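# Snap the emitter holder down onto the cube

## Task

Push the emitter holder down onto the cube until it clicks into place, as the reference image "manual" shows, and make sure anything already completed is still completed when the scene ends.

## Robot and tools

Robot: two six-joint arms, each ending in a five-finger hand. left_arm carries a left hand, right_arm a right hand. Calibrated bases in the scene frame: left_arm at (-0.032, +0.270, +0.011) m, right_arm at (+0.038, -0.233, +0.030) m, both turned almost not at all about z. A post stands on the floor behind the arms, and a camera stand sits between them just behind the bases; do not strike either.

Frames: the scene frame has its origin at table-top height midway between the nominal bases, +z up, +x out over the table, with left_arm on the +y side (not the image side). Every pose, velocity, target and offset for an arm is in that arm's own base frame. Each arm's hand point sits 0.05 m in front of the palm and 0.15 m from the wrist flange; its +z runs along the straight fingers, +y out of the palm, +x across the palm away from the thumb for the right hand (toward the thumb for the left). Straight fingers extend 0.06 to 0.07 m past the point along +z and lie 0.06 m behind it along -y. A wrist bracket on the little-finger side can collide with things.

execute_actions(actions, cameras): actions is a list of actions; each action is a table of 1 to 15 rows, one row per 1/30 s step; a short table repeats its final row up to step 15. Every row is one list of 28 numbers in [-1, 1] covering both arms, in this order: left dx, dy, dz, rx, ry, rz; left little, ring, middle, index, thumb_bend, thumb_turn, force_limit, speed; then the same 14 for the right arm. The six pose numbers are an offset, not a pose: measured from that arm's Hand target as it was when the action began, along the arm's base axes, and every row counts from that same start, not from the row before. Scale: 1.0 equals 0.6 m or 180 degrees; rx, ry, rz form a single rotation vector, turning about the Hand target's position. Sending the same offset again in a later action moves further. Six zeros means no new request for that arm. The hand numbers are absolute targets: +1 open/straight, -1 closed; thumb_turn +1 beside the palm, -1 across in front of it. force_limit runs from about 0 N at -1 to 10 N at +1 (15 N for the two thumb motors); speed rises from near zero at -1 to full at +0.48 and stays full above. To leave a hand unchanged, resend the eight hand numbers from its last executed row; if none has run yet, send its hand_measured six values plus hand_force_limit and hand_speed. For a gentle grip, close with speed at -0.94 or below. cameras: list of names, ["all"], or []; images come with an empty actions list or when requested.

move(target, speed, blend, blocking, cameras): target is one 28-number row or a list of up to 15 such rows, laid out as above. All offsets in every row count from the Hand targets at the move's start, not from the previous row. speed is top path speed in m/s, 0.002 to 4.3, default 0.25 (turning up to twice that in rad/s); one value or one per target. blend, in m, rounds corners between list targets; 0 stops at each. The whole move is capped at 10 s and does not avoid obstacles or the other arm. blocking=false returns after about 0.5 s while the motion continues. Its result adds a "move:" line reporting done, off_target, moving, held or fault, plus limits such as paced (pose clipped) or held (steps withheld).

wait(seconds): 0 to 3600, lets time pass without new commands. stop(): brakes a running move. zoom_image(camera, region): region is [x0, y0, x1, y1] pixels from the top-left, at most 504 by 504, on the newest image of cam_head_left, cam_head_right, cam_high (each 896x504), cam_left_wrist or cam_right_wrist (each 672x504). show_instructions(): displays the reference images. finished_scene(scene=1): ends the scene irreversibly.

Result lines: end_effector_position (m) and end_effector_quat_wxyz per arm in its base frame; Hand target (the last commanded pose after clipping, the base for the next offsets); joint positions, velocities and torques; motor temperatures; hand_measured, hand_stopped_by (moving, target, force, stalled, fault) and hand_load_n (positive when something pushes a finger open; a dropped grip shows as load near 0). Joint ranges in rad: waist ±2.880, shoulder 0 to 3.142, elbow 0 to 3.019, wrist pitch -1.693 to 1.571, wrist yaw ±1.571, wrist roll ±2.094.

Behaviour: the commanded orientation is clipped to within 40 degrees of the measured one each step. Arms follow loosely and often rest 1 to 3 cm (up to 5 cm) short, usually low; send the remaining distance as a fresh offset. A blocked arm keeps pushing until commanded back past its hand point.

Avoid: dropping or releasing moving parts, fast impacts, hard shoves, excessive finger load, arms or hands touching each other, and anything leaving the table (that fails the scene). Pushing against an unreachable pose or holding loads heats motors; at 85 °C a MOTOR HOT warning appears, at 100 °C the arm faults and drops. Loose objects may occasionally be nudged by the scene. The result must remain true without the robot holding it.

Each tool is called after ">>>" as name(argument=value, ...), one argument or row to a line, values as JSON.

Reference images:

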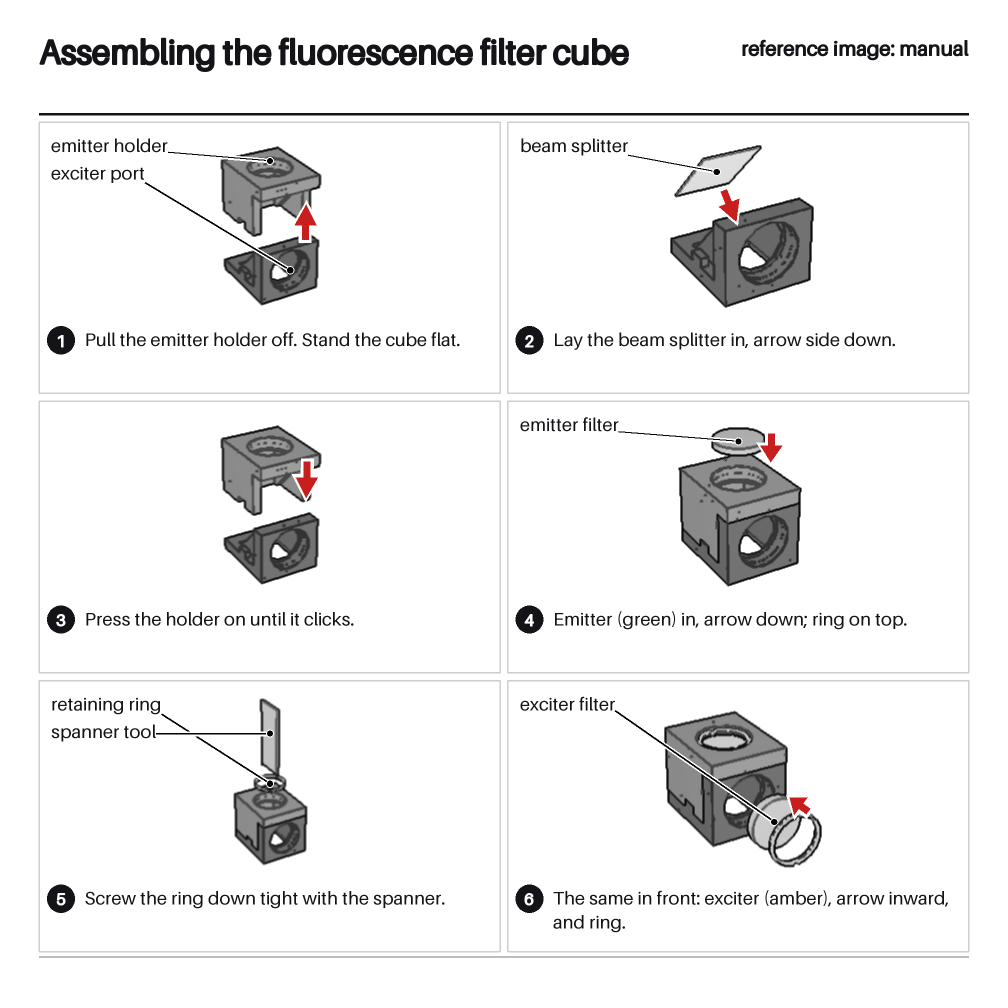

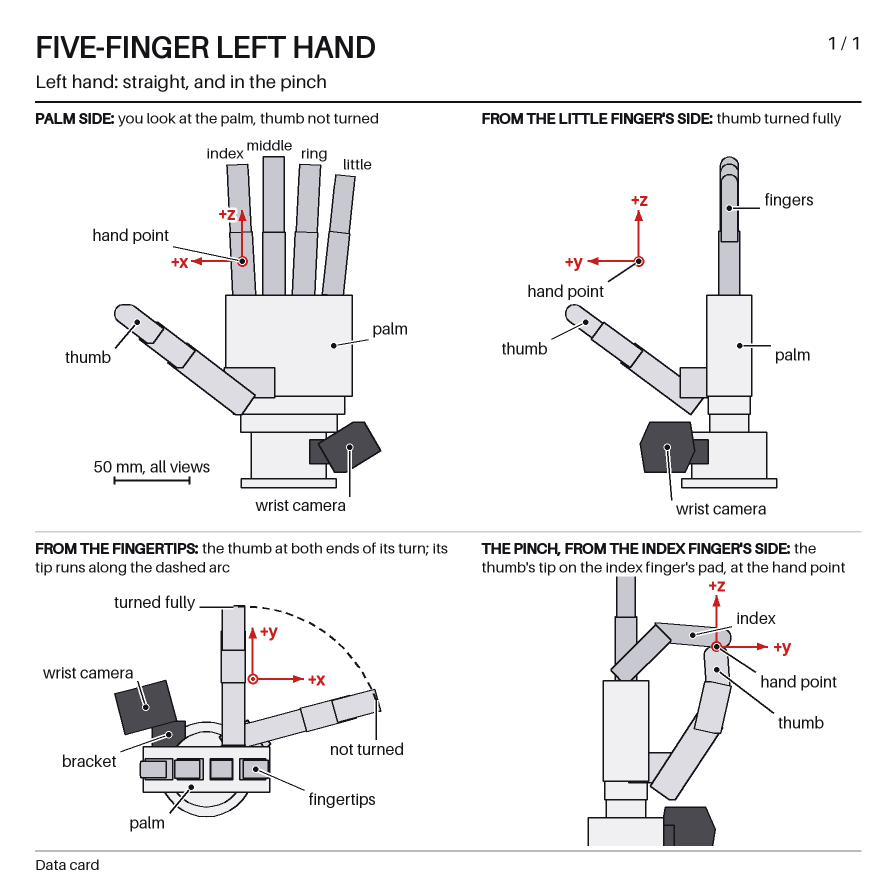

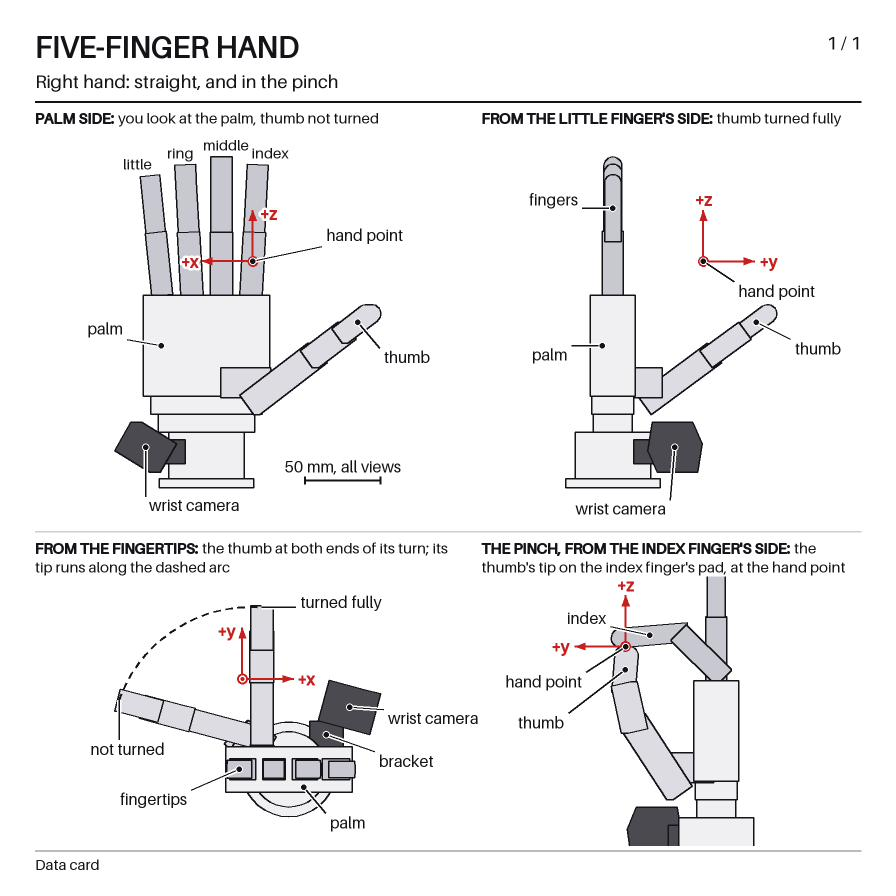

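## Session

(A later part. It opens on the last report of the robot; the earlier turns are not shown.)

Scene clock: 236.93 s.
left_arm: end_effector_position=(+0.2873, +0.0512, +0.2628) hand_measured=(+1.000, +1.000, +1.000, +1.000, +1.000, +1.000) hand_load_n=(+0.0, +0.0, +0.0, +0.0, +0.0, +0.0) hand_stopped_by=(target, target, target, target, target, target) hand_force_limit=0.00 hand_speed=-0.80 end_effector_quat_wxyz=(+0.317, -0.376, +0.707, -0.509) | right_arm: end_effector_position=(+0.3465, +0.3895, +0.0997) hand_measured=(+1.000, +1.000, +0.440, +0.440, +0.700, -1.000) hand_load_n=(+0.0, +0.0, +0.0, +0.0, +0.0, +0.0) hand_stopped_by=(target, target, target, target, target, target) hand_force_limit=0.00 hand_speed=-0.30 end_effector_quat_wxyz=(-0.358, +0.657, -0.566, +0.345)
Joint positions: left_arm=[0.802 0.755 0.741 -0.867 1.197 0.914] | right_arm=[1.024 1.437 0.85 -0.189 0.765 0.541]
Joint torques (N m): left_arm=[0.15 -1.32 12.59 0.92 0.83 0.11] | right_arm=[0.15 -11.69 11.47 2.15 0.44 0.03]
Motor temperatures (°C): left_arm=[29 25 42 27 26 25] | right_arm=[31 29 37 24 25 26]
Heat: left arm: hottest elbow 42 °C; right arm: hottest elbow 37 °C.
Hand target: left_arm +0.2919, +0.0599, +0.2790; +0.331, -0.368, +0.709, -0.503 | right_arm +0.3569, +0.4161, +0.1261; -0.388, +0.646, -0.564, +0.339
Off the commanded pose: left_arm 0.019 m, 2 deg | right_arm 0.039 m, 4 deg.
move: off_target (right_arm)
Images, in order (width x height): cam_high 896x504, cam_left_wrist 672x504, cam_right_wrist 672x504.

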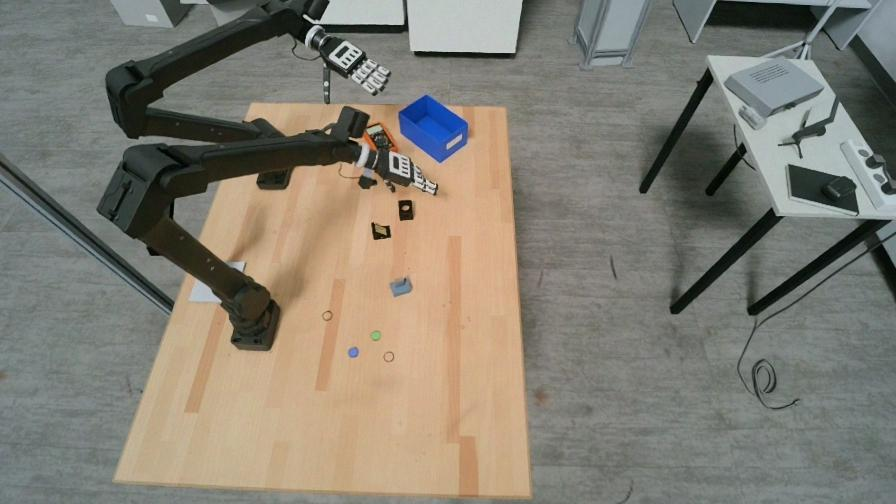

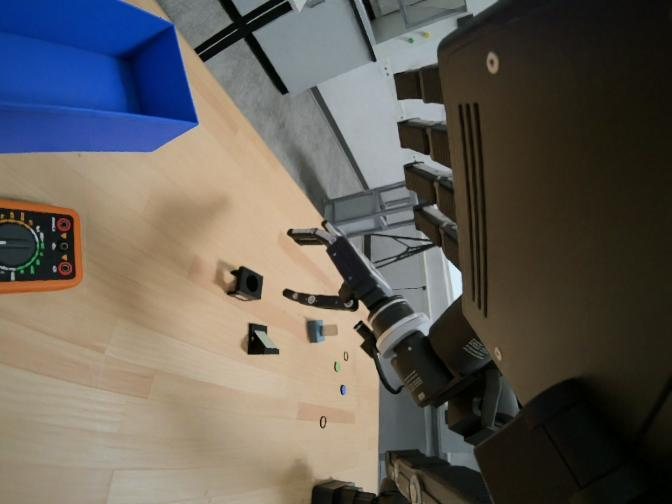

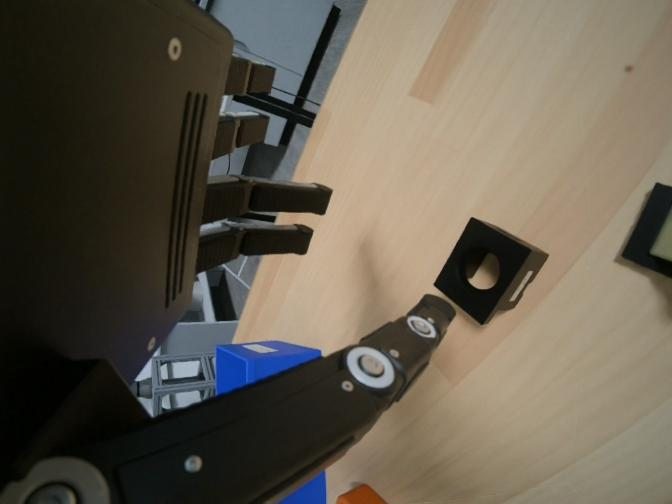

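>>> move(
  target=[0,0,0,0,0,0,1,1,1,1,1,1,0,-0.8,-0.018,0,-0.075,0,0,0.019,1,1,0.44,0.44,0.6,-1,0,-0.3],
  cameras=["cam_right_wrist","cam_left_wrist"],
  speed=0.1,
)

>>> zoom_image(
  camera="cam_right_wrist",
  region=[400, 180, 580, 340],
)

>>> zoom_image(
  camera="cam_left_wrist",
  region=[200, 200, 380, 370],
)

Scene clock: 268.10 s.
left_arm: end_effector_position=(+0.2873, +0.0512, +0.2628) hand_measured=(+1.000, +1.000, +1.000, +1.000, +1.000, +1.000) hand_load_n=(+0.0, -0.5, +0.0, +0.0, +0.0, -0.5) hand_stopped_by=(target, target, target, target, target, target) hand_force_limit=0.00 hand_speed=-0.80 end_effector_quat_wxyz=(+0.317, -0.376, +0.707, -0.509) | right_arm: end_effector_position=(+0.3505, +0.4091, +0.0803) hand_measured=(+1.000, +1.000, +0.440, +0.440, +0.600, -1.000) hand_load_n=(+0.0, +0.0, +0.0, +0.0, +0.0, -0.5) hand_stopped_by=(target, target, target, target, target, target) hand_force_limit=0.00 hand_speed=-0.30 end_effector_quat_wxyz=(-0.390, +0.660, -0.551, +0.330)
Joint positions: left_arm=[0.802 0.755 0.741 -0.867 1.197 0.914] | right_arm=[1.025 1.495 0.816 -0.012 0.723 0.494]
Joint torques (N m): left_arm=[0.15 -1.79 12.67 0.98 0.81 0.1] | right_arm=[0.56 -12.4 6.99 2.25 0.4 0.02]
Heat: left arm: hottest elbow 43 °C; right arm: hottest elbow 36 °C.
Hand target: left_arm +0.2919, +0.0599, +0.2790; +0.331, -0.368, +0.709, -0.503 | right_arm +0.3462, +0.4160, +0.0812; -0.398, +0.662, -0.544, +0.327
Off the commanded pose: left_arm 0.019 m, 2 deg | right_arm 0.008 m, 1 deg.
move: done
Images, in order (width x height): cam_left_wrist 672x504, cam_right_wrist 672x504.

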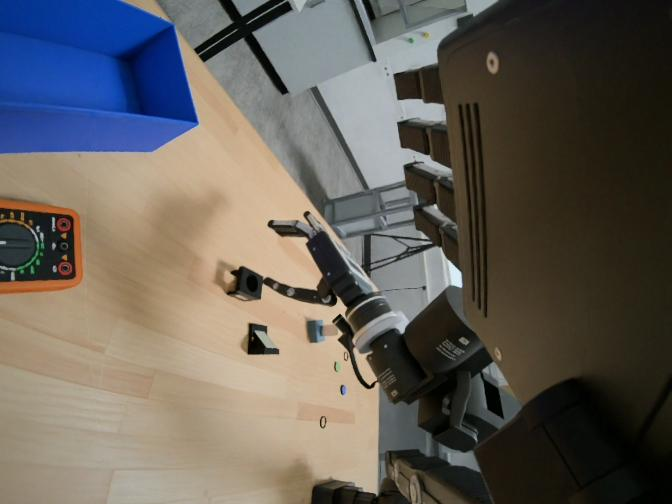

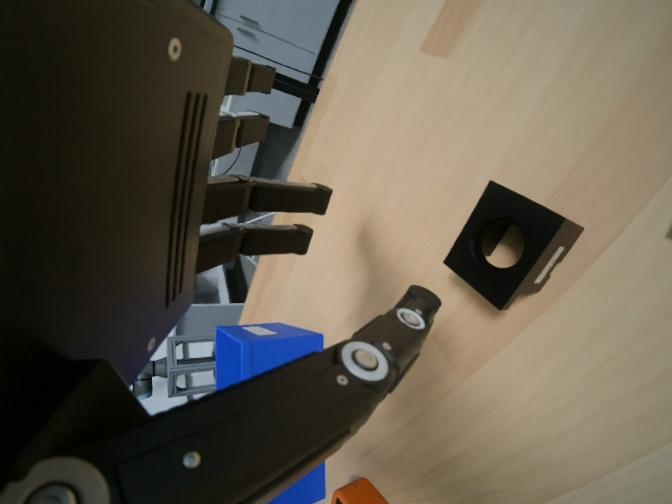

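Scaled by 2.800 from the camera's image (finer frame: 960x720).

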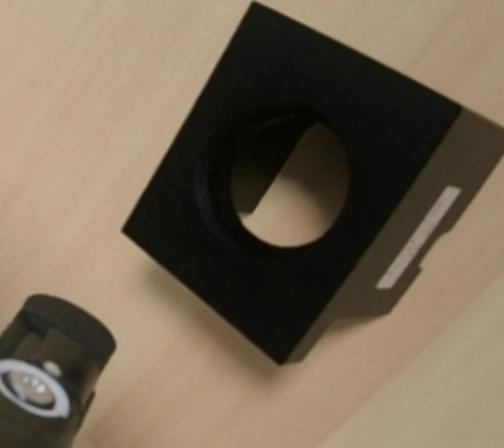

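Scaled by 2.800 from the camera's image (finer frame: 960x720).

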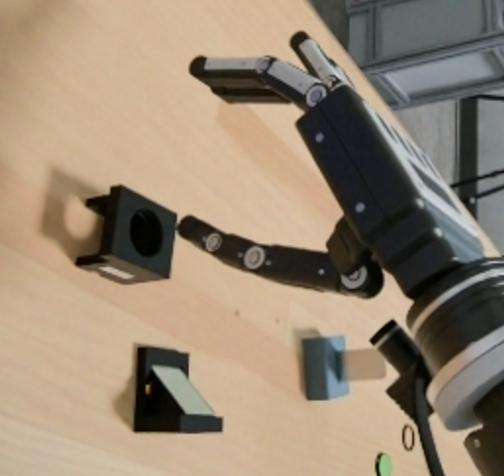

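>>> move(
  target=[0,0,0,0,0,0,1,1,1,1,1,1,0,-0.8,-0.033,-0.037,-0.058,0,0,0,1,1,0.44,0.44,0.6,-1,0,-0.3],
  cameras=["cam_right_wrist"],
  speed=0.1,
)

>>> zoom_image(
  camera="cam_right_wrist",
  region=[360, 160, 600, 360],
)

Scene clock: 283.43 s.
left_arm: end_effector_position=(+0.2873, +0.0512, +0.2628) hand_measured=(+1.000, +1.000, +1.000, +1.000, +1.000, +1.000) hand_load_n=(+0.0, +0.0, +0.0, +0.0, +0.0, +0.0) hand_stopped_by=(target, target, target, target, target, target) hand_force_limit=0.00 hand_speed=-0.80 end_effector_quat_wxyz=(+0.317, -0.376, +0.707, -0.509) | right_arm: end_effector_position=(+0.3309, +0.3878, +0.0470) hand_measured=(+1.000, +1.000, +0.440, +0.440, +0.600, -1.000) hand_load_n=(+0.0, +0.0, +0.0, +0.0, +0.0, +0.0) hand_stopped_by=(target, target, target, target, target, target) hand_force_limit=0.00 hand_speed=-0.30 end_effector_quat_wxyz=(-0.390, +0.663, -0.547, +0.330)
Joint positions: left_arm=[0.802 0.755 0.741 -0.867 1.197 0.914] | right_arm=[1.039 1.499 0.704 0.101 0.729 0.493]
Joint torques (N m): left_arm=[0.09 -1.44 12.6 0.96 0.82 0.1] | right_arm=[0.56 -11.28 6.28 2.32 0.58 0.16]
Heat: left arm: hottest elbow 43 °C; right arm: hottest elbow 35 °C.
Hand target: left_arm +0.2919, +0.0599, +0.2790; +0.331, -0.368, +0.709, -0.503 | right_arm +0.3263, +0.3939, +0.0465; -0.398, +0.662, -0.544, +0.327
Off the commanded pose: left_arm 0.019 m, 2 deg | right_arm 0.007 m, 1 deg.
move: done

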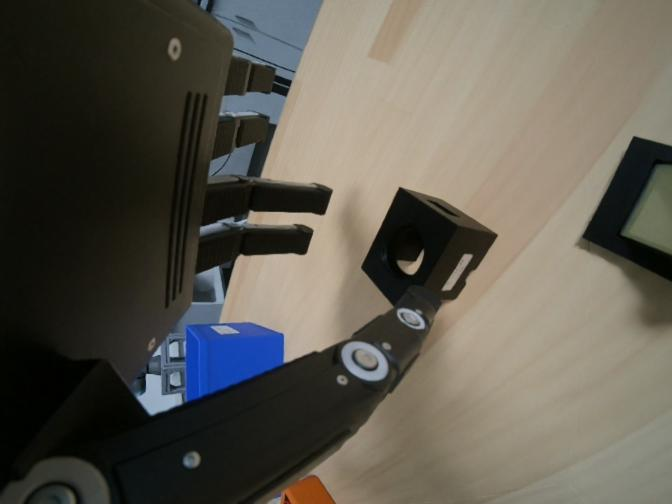

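Scaled by 2.100 from the camera's image (finer frame: 960x720).

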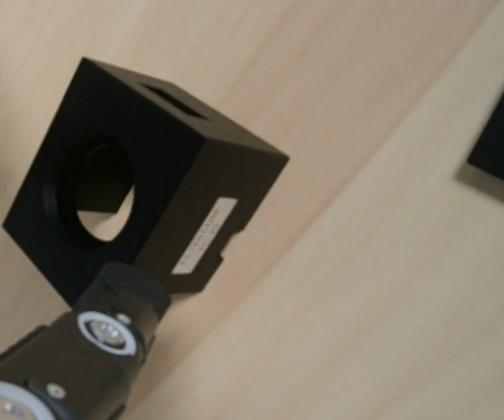

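>>> wait(
  seconds=0.1,
  cameras=["all"],
)

>>> zoom_image(
  camera="cam_left_wrist",
  region=[200, 210, 350, 360],
)

>>> zoom_image(
  camera="cam_high",
  region=[350, 150, 450, 250],
)

>>> zoom_image(
  camera="cam_head_left",
  region=[360, 230, 480, 350],
)

>>> zoom_image(
  camera="cam_head_right",
  region=[340, 230, 460, 350],
)

Scene clock: 308.87 s.
left_arm: end_effector_position=(+0.2873, +0.0512, +0.2628) hand_measured=(+1.000, +1.000, +1.000, +1.000, +1.000, +1.000) hand_load_n=(+0.0, +0.0, +0.0, +0.0, +0.0, +0.0) hand_stopped_by=(target, target, target, target, target, target) hand_force_limit=0.00 hand_speed=-0.80 end_effector_quat_wxyz=(+0.317, -0.376, +0.707, -0.509) | right_arm: end_effector_position=(+0.3309, +0.3878, +0.0470) hand_measured=(+1.000, +1.000, +0.440, +0.440, +0.600, -1.000) hand_load_n=(+0.0, +0.0, +0.0, +0.0, +0.0, +0.5) hand_stopped_by=(target, target, target, target, target, target) hand_force_limit=0.00 hand_speed=-0.30 end_effector_quat_wxyz=(-0.390, +0.663, -0.547, +0.330)
Joint positions: left_arm=[0.802 0.755 0.741 -0.867 1.197 0.914] | right_arm=[1.039 1.499 0.704 0.101 0.729 0.493]
Joint torques (N m): left_arm=[0.15 -1.55 12.59 0.91 0.81 0.09] | right_arm=[0.62 -11.28 6.26 2.24 0.58 0.15]
Heat: left arm: hottest elbow 43 °C; right arm: hottest elbow 33 °C.
Hand target: left_arm +0.2919, +0.0599, +0.2790; +0.331, -0.368, +0.709, -0.503 | right_arm +0.3263, +0.3939, +0.0465; -0.398, +0.662, -0.544, +0.327
Off the commanded pose: left_arm 0.019 m, 2 deg | right_arm 0.007 m, 1 deg.
wait: 0.10 s; at rest from the start

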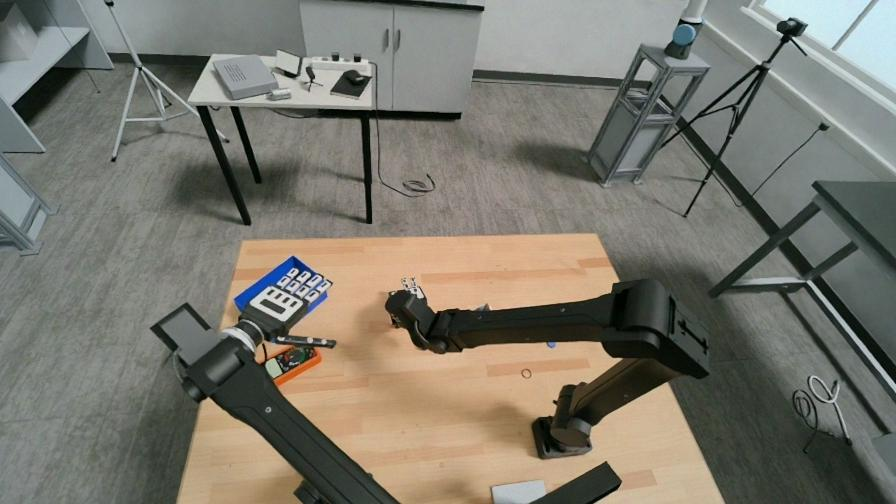

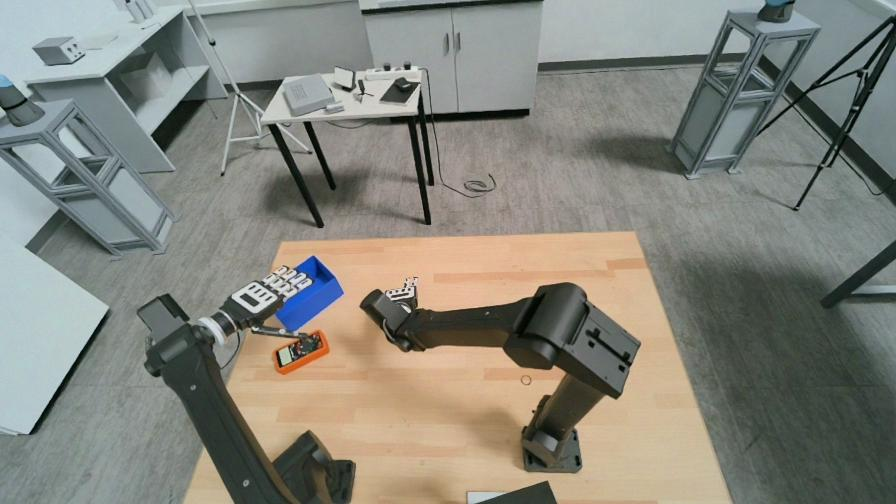

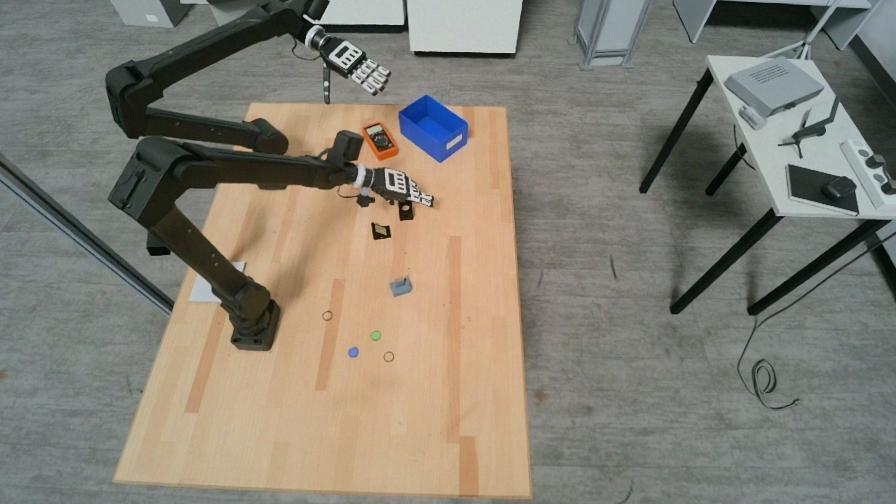

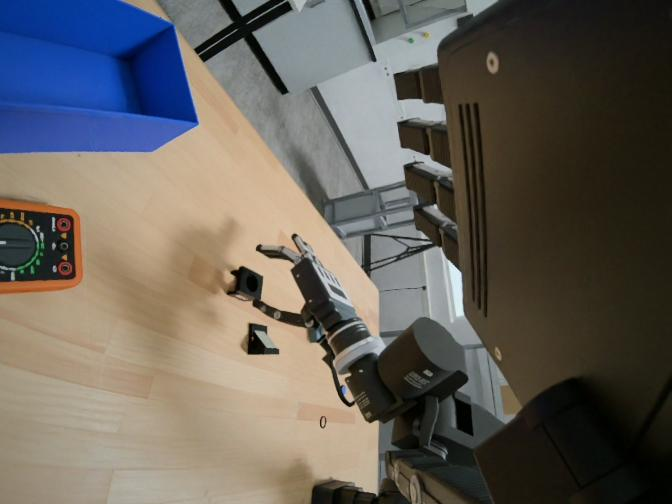

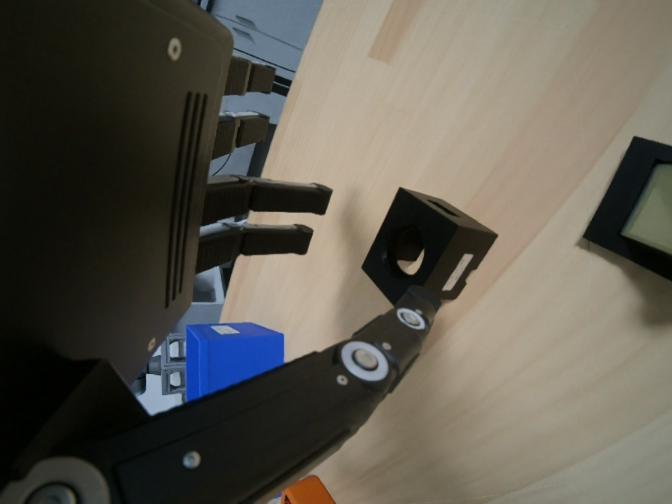

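Scaled by 3.360 from the camera's image (finer frame: 960x720).

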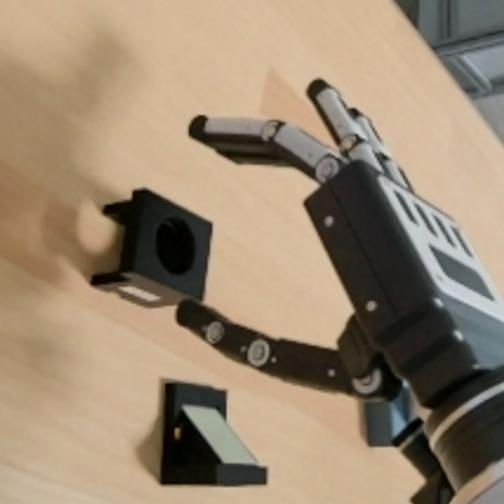

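Scaled by 5.040.

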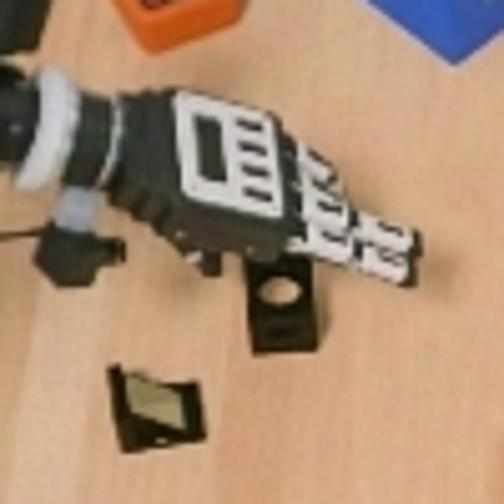

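Scaled by 4.200.

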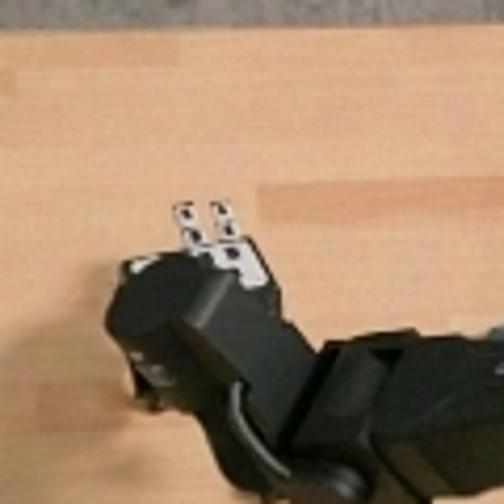

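Scaled by 4.200.

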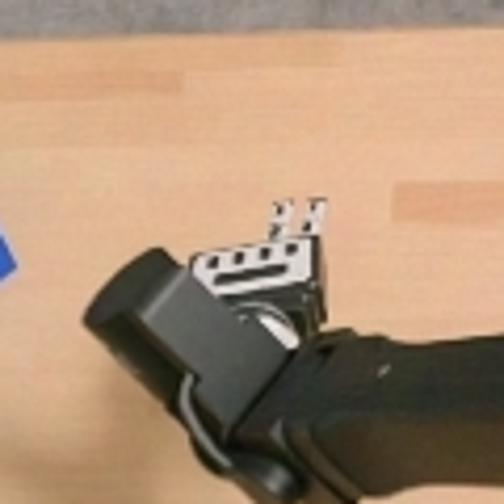

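>>> move(
  target=[0,0,0,0,0,0,1,1,1,1,1,1,0,-0.8,-0.012,-0.008,-0.025,0,0,0,1,1,0.44,0.44,0.6,-1,0,-0.3],
  cameras=["cam_right_wrist","cam_left_wrist"],
  speed=0.05,
)

>>> zoom_image(
  camera="cam_right_wrist",
  region=[300, 160, 540, 360],
)

>>> zoom_image(
  camera="cam_left_wrist",
  region=[200, 210, 350, 360],
)

Scene clock: 334.17 s.
left_arm: end_effector_position=(+0.2873, +0.0512, +0.2628) hand_measured=(+1.000, +1.000, +1.000, +1.000, +1.000, +1.000) hand_load_n=(+0.0, -0.5, +0.0, +0.0, +0.0, +0.0) hand_stopped_by=(target, target, target, target, target, target) hand_force_limit=0.00 hand_speed=-0.80 end_effector_quat_wxyz=(+0.317, -0.376, +0.707, -0.509) | right_arm: end_effector_position=(+0.3236, +0.3826, +0.0311) hand_measured=(+1.000, +1.000, +0.440, +0.440, +0.600, -1.000) hand_load_n=(+0.0, +0.0, +0.0, +0.0, +0.5, +0.0) hand_stopped_by=(target, target, target, target, target, target) hand_force_limit=0.00 hand_speed=-0.30 end_effector_quat_wxyz=(-0.389, +0.664, -0.546, +0.331)
Joint positions: left_arm=[0.802 0.755 0.741 -0.867 1.197 0.914] | right_arm=[1.049 1.52 0.67 0.149 0.737 0.499]
Joint torques (N m): left_arm=[-0.09 -1.49 12.63 0.91 0.81 0.09] | right_arm=[0.67 -11.22 6.01 2.24 0.59 0.18]
Motor temperatures (°C): left_arm=[29 25 44 26 26 25] | right_arm=[30 28 32 24 25 26]
Heat: left arm: hottest elbow 44 °C; right arm: hottest elbow 32 °C.
Hand target: left_arm +0.2919, +0.0599, +0.2790; +0.331, -0.368, +0.709, -0.503 | right_arm +0.3192, +0.3890, +0.0314; -0.398, +0.662, -0.544, +0.327
Off the commanded pose: left_arm 0.019 m, 2 deg | right_arm 0.008 m, 1 deg.
move: done
Images, in order (width x height): cam_left_wrist 672x504, cam_right_wrist 672x504.

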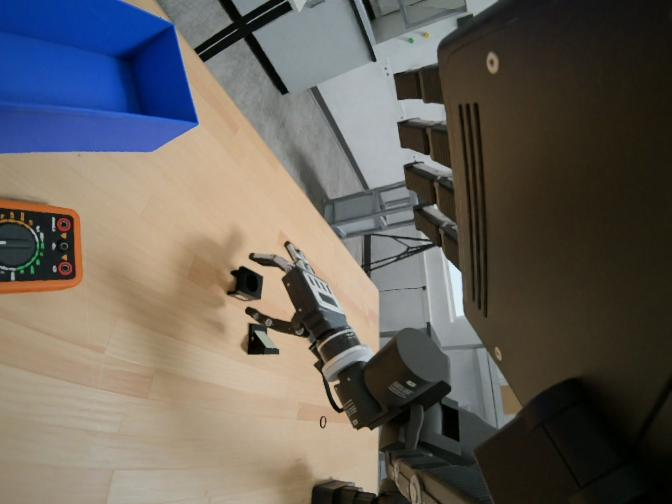

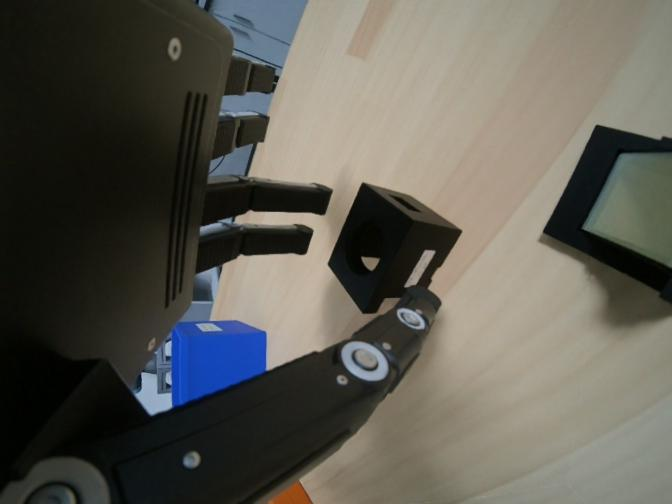

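Scaled by 2.100 from the camera's image (finer frame: 960x720).

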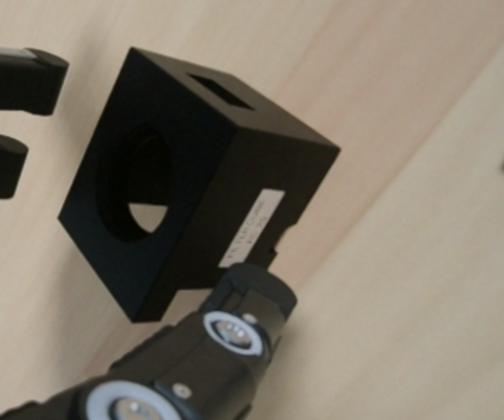

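Scaled by 3.360 from the camera's image (finer frame: 960x720).

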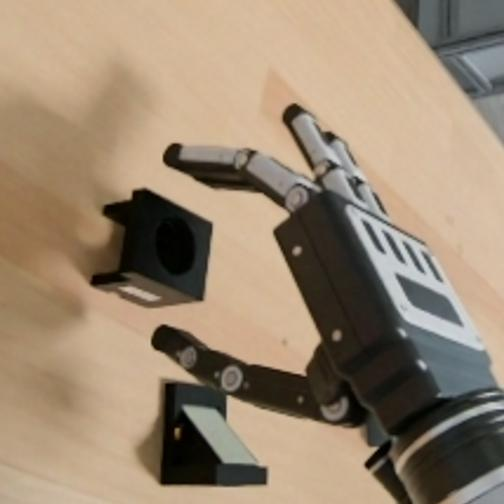

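>>> move(
  target=[0,0,0,0,0,0,1,1,1,1,1,1,0,-0.8,-0.010,-0.007,-0.012,0,0,0,1,1,0.44,0.44,0.6,-1,0,-0.3],
  cameras=["cam_right_wrist","cam_left_wrist"],
  speed=0.05,
)

>>> zoom_image(
  camera="cam_right_wrist",
  region=[300, 160, 540, 360],
)

>>> zoom_image(
  camera="cam_left_wrist",
  region=[200, 230, 300, 330],
)

Scene clock: 349.57 s.
left_arm: end_effector_position=(+0.2873, +0.0512, +0.2628) hand_measured=(+1.000, +1.000, +1.000, +1.000, +1.000, +1.000) hand_load_n=(+0.0, -0.5, +0.0, +0.0, +0.0, +0.0) hand_stopped_by=(target, target, target, target, target, target) hand_force_limit=0.00 hand_speed=-0.80 end_effector_quat_wxyz=(+0.317, -0.376, +0.707, -0.509) | right_arm: end_effector_position=(+0.3177, +0.3790, +0.0248) hand_measured=(+1.000, +1.000, +0.440, +0.440, +0.600, -1.000) hand_load_n=(+0.0, +0.0, +0.0, +0.0, +0.5, +0.0) hand_stopped_by=(target, target, target, target, target, target) hand_force_limit=0.00 hand_speed=-0.30 end_effector_quat_wxyz=(-0.390, +0.664, -0.546, +0.331)
Joint positions: left_arm=[0.802 0.755 0.741 -0.867 1.197 0.914] | right_arm=[1.057 1.523 0.647 0.171 0.743 0.506]
Joint torques (N m): left_arm=[0.26 -1.55 12.66 0.99 0.83 0.09] | right_arm=[0.67 -11.05 5.83 2.28 0.59 0.17]
Heat: left arm: hottest elbow 44 °C; right arm: hottest elbow 31 °C.
Hand target: left_arm +0.2919, +0.0599, +0.2790; +0.331, -0.368, +0.709, -0.503 | right_arm +0.3132, +0.3848, +0.0242; -0.398, +0.662, -0.544, +0.327
Off the commanded pose: left_arm 0.019 m, 2 deg | right_arm 0.007 m, 1 deg.
move: done
Images, in order (width x height): cam_left_wrist 672x504, cam_right_wrist 672x504.

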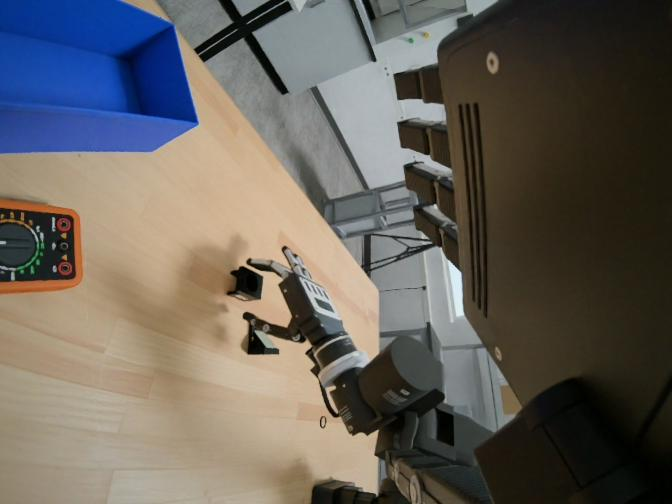

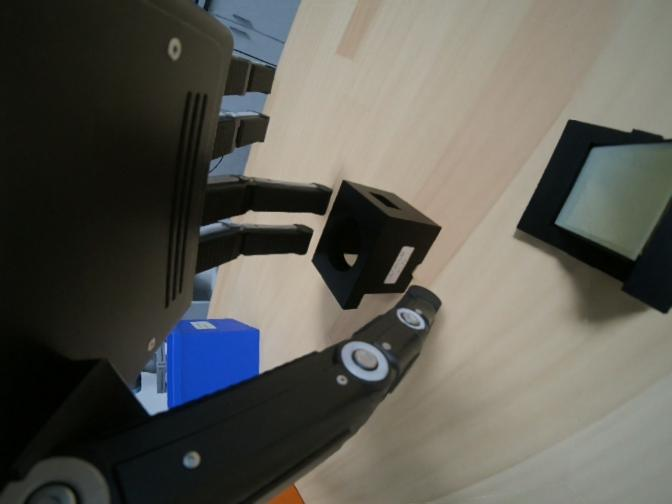

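Scaled by 2.100 from the camera's image (finer frame: 960x720).

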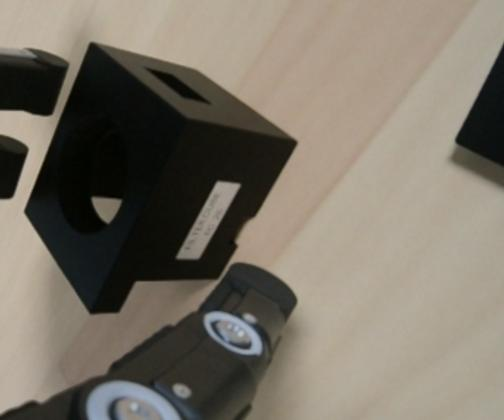

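Scaled by 5.040 from the camera's image (finer frame: 960x720).

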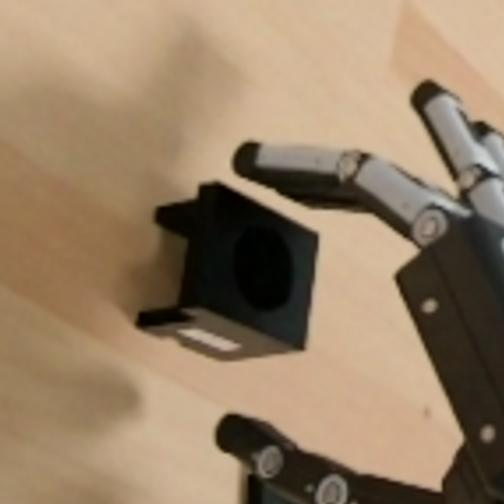

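>>> move(
  target=[0,0,0,0,0,0,1,1,1,1,1,1,0,-0.8,0,-0.010,-0.008,0,0,0,1,1,0.44,0.44,0.6,-1,0,-0.3],
  speed=0.05,
)

>>> move(
  target=[0,0,0,0,0,0,1,1,1,1,1,1,0,-0.8,0,0,0,0,0,0,1,1,0.22,0.22,0.4,-1,-0.5,-0.8],
  speed=0.05,
  cameras=["cam_right_wrist","cam_left_wrist"],
)

>>> zoom_image(
  camera="cam_right_wrist",
  region=[300, 160, 540, 360],
)

>>> zoom_image(
  camera="cam_left_wrist",
  region=[200, 230, 300, 330],
)

Scene clock: 367.60 s.
left_arm: end_effector_position=(+0.2873, +0.0512, +0.2628) hand_measured=(+1.000, +1.000, +1.000, +1.000, +1.000, +1.000) hand_load_n=(+0.0, -0.5, +0.0, +0.0, +0.0, +0.0) hand_stopped_by=(target, target, target, target, target, target) hand_force_limit=0.00 hand_speed=-0.80 end_effector_quat_wxyz=(+0.317, -0.376, +0.707, -0.509) | right_arm: end_effector_position=(+0.3156, +0.3754, +0.0208) hand_measured=(+1.000, +1.000, +0.440, +0.440, +0.600, -1.000) hand_load_n=(+0.0, +0.0, +0.0, +0.0, +0.0, +0.0) hand_stopped_by=(target, target, target, target, target, target) hand_force_limit=0.00 hand_speed=-0.30 end_effector_quat_wxyz=(-0.392, +0.662, -0.546, +0.330)
Joint positions: left_arm=[0.802 0.755 0.741 -0.867 1.197 0.914] | right_arm=[1.057 1.524 0.629 0.196 0.743 0.507]
Joint torques (N m): left_arm=[0.26 -1.79 12.6 1.02 0.81 0.09] | right_arm=[-0.03 -10.75 5.67 2.19 0.4 0.11]
Heat: left arm: hottest elbow 44 °C; right arm: hottest waist 30 °C.
Hand target: left_arm +0.2919, +0.0599, +0.2790; +0.331, -0.368, +0.709, -0.503 | right_arm +0.3131, +0.3787, +0.0193; -0.398, +0.662, -0.544, +0.327
Off the commanded pose: left_arm 0.019 m, 2 deg | right_arm 0.004 m, 1 deg.
move: done

Scene clock: 368.57 s.
left_arm: end_effector_position=(+0.2873, +0.0512, +0.2628) hand_measured=(+1.000, +1.000, +1.000, +1.000, +1.000, +1.000) hand_load_n=(+0.0, +0.0, +0.0, +0.0, +0.0, +0.0) hand_stopped_by=(target, target, target, target, target, target) hand_force_limit=0.00 hand_speed=-0.80 end_effector_quat_wxyz=(+0.317, -0.376, +0.707, -0.509) | right_arm: end_effector_position=(+0.3158, +0.3758, +0.0212) hand_measured=(+1.000, +1.000, +0.220, +0.220, +0.400, -1.000) hand_load_n=(+0.0, +0.0, +0.0, +0.0, +0.0, +0.0) hand_stopped_by=(target, target, target, target, target, target) hand_force_limit=-0.50 hand_speed=-0.80 end_effector_quat_wxyz=(-0.393, +0.662, -0.546, +0.330)
Joint positions: left_arm=[0.802 0.755 0.741 -0.867 1.197 0.914] | right_arm=[1.057 1.524 0.629 0.199 0.743 0.507]
Joint torques (N m): left_arm=[0.26 -1.49 12.78 0.91 0.83 0.08] | right_arm=[-0.09 -10.81 5.67 2.15 0.41 0.12]
Heat: left arm: hottest elbow 44 °C; right arm: hottest elbow 31 °C.
Hand target: left_arm +0.2919, +0.0599, +0.2790; +0.331, -0.368, +0.709, -0.503 | right_arm +0.3132, +0.3788, +0.0194; -0.398, +0.662, -0.544, +0.327
Off the commanded pose: left_arm 0.019 m, 2 deg | right_arm 0.004 m, 1 deg.
move: done
Images, in order (width x height): cam_left_wrist 672x504, cam_right_wrist 672x504.

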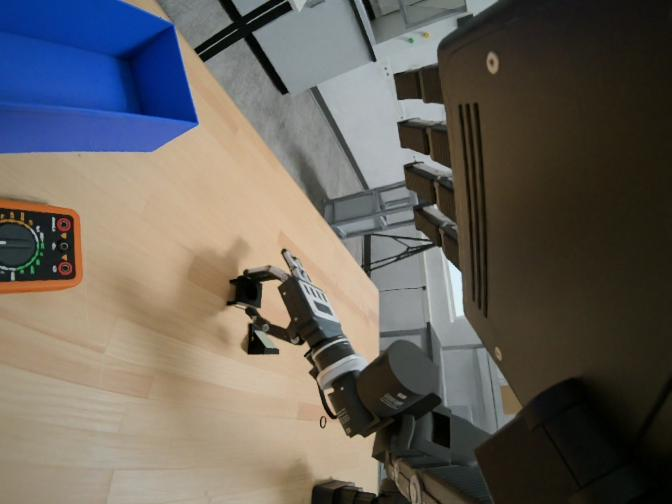

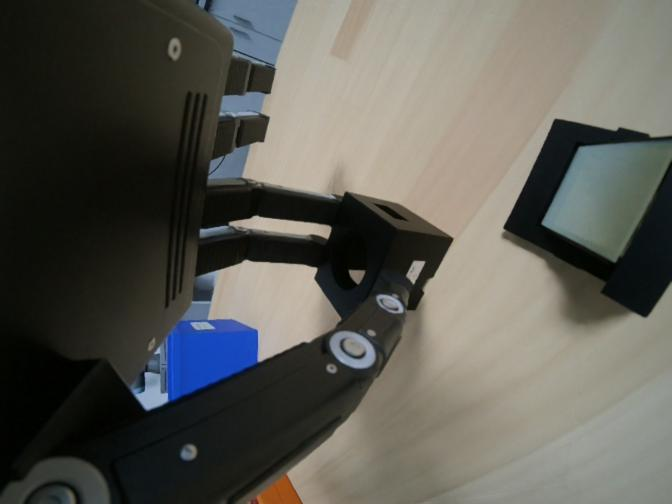

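Scaled by 2.100 from the camera's image (finer frame: 960x720).

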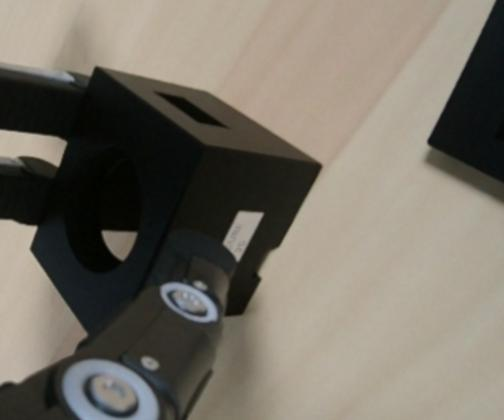

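Scaled by 5.040 from the camera's image (finer frame: 960x720).

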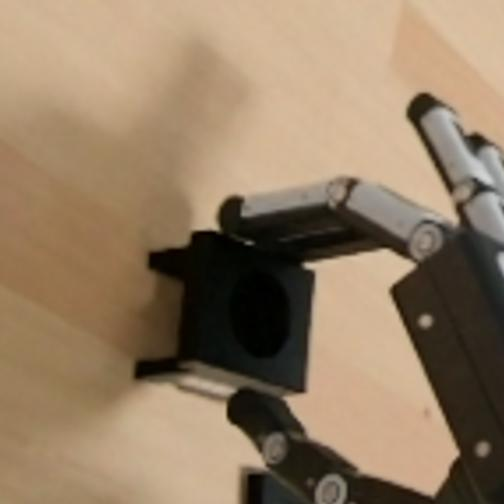

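>>> move(
  target=[0,0,0,0,0,0,1,1,1,1,1,1,0,-0.8,0,0,0,0,0,0,1,1,0.22,0.22,0.0,-1,-0.4,-0.9],
  speed=0.05,
  cameras=["cam_right_wrist","cam_left_wrist"],
)

>>> zoom_image(
  camera="cam_right_wrist",
  region=[300, 160, 540, 360],
)

>>> zoom_image(
  camera="cam_left_wrist",
  region=[200, 230, 300, 330],
)

Scene clock: 375.73 s.
left_arm: end_effector_position=(+0.2873, +0.0512, +0.2628) hand_measured=(+1.000, +1.000, +1.000, +1.000, +1.000, +1.000) hand_load_n=(-0.5, +0.0, +0.0, +0.0, +0.0, +0.0) hand_stopped_by=(target, target, target, target, target, target) hand_force_limit=0.00 hand_speed=-0.80 end_effector_quat_wxyz=(+0.317, -0.376, +0.707, -0.509) | right_arm: end_effector_position=(+0.3158, +0.3760, +0.0213) hand_measured=(+1.000, +1.000, +0.220, +0.220, +0.000, -1.000) hand_load_n=(+0.0, +0.0, +0.0, +0.0, +0.0, +0.0) hand_stopped_by=(target, target, target, target, target, target) hand_force_limit=-0.40 hand_speed=-0.90 end_effector_quat_wxyz=(-0.394, +0.662, -0.546, +0.330)
Joint positions: left_arm=[0.802 0.755 0.741 -0.867 1.197 0.914] | right_arm=[1.057 1.524 0.629 0.199 0.743 0.507]
Joint torques (N m): left_arm=[0.03 -1.73 12.66 0.98 0.81 0.1] | right_arm=[-0.03 -10.81 5.65 2.14 0.42 0.11]
Heat: left arm: hottest elbow 44 °C; right arm: hottest elbow 31 °C.
Hand target: left_arm +0.2919, +0.0599, +0.2790; +0.331, -0.368, +0.709, -0.503 | right_arm +0.3132, +0.3788, +0.0194; -0.398, +0.662, -0.544, +0.327
Off the commanded pose: left_arm 0.019 m, 2 deg | right_arm 0.004 m, 1 deg.
move: done
Images, in order (width x height): cam_left_wrist 672x504, cam_right_wrist 672x504.

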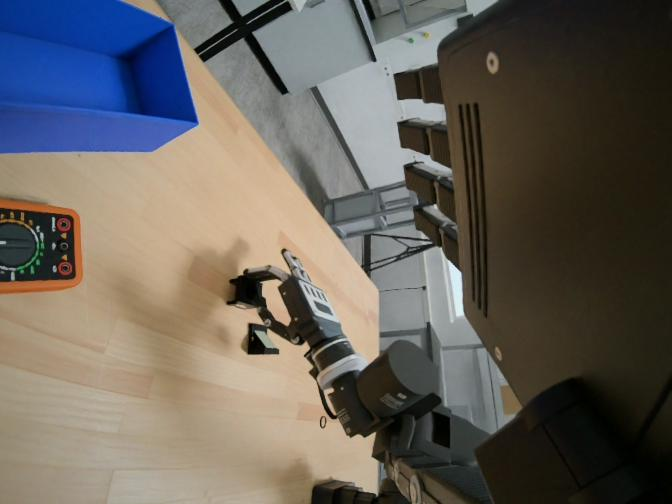

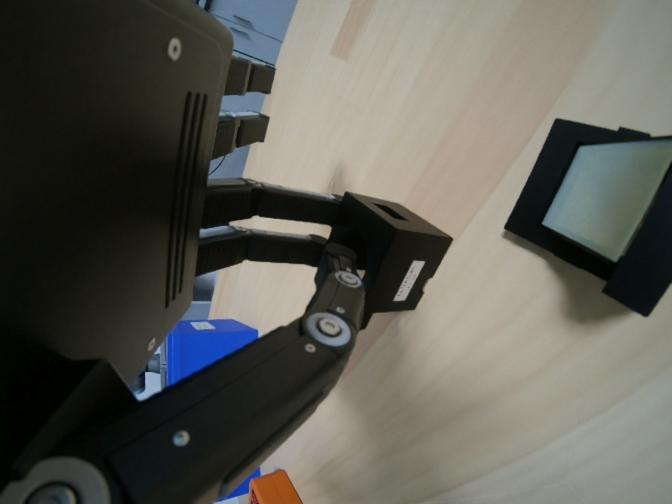

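Scaled by 2.100 from the camera's image (finer frame: 960x720).

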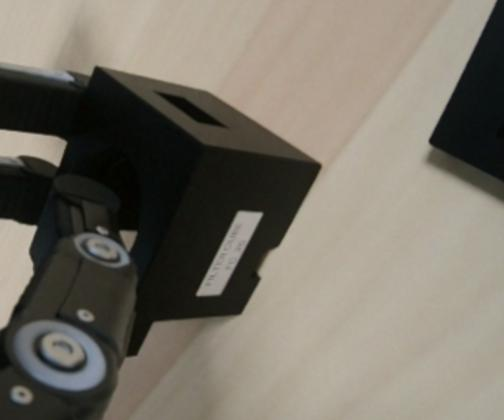

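Scaled by 5.040 from the camera's image (finer frame: 960x720).

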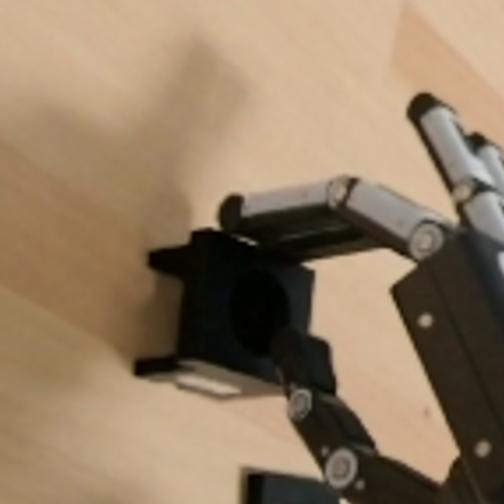

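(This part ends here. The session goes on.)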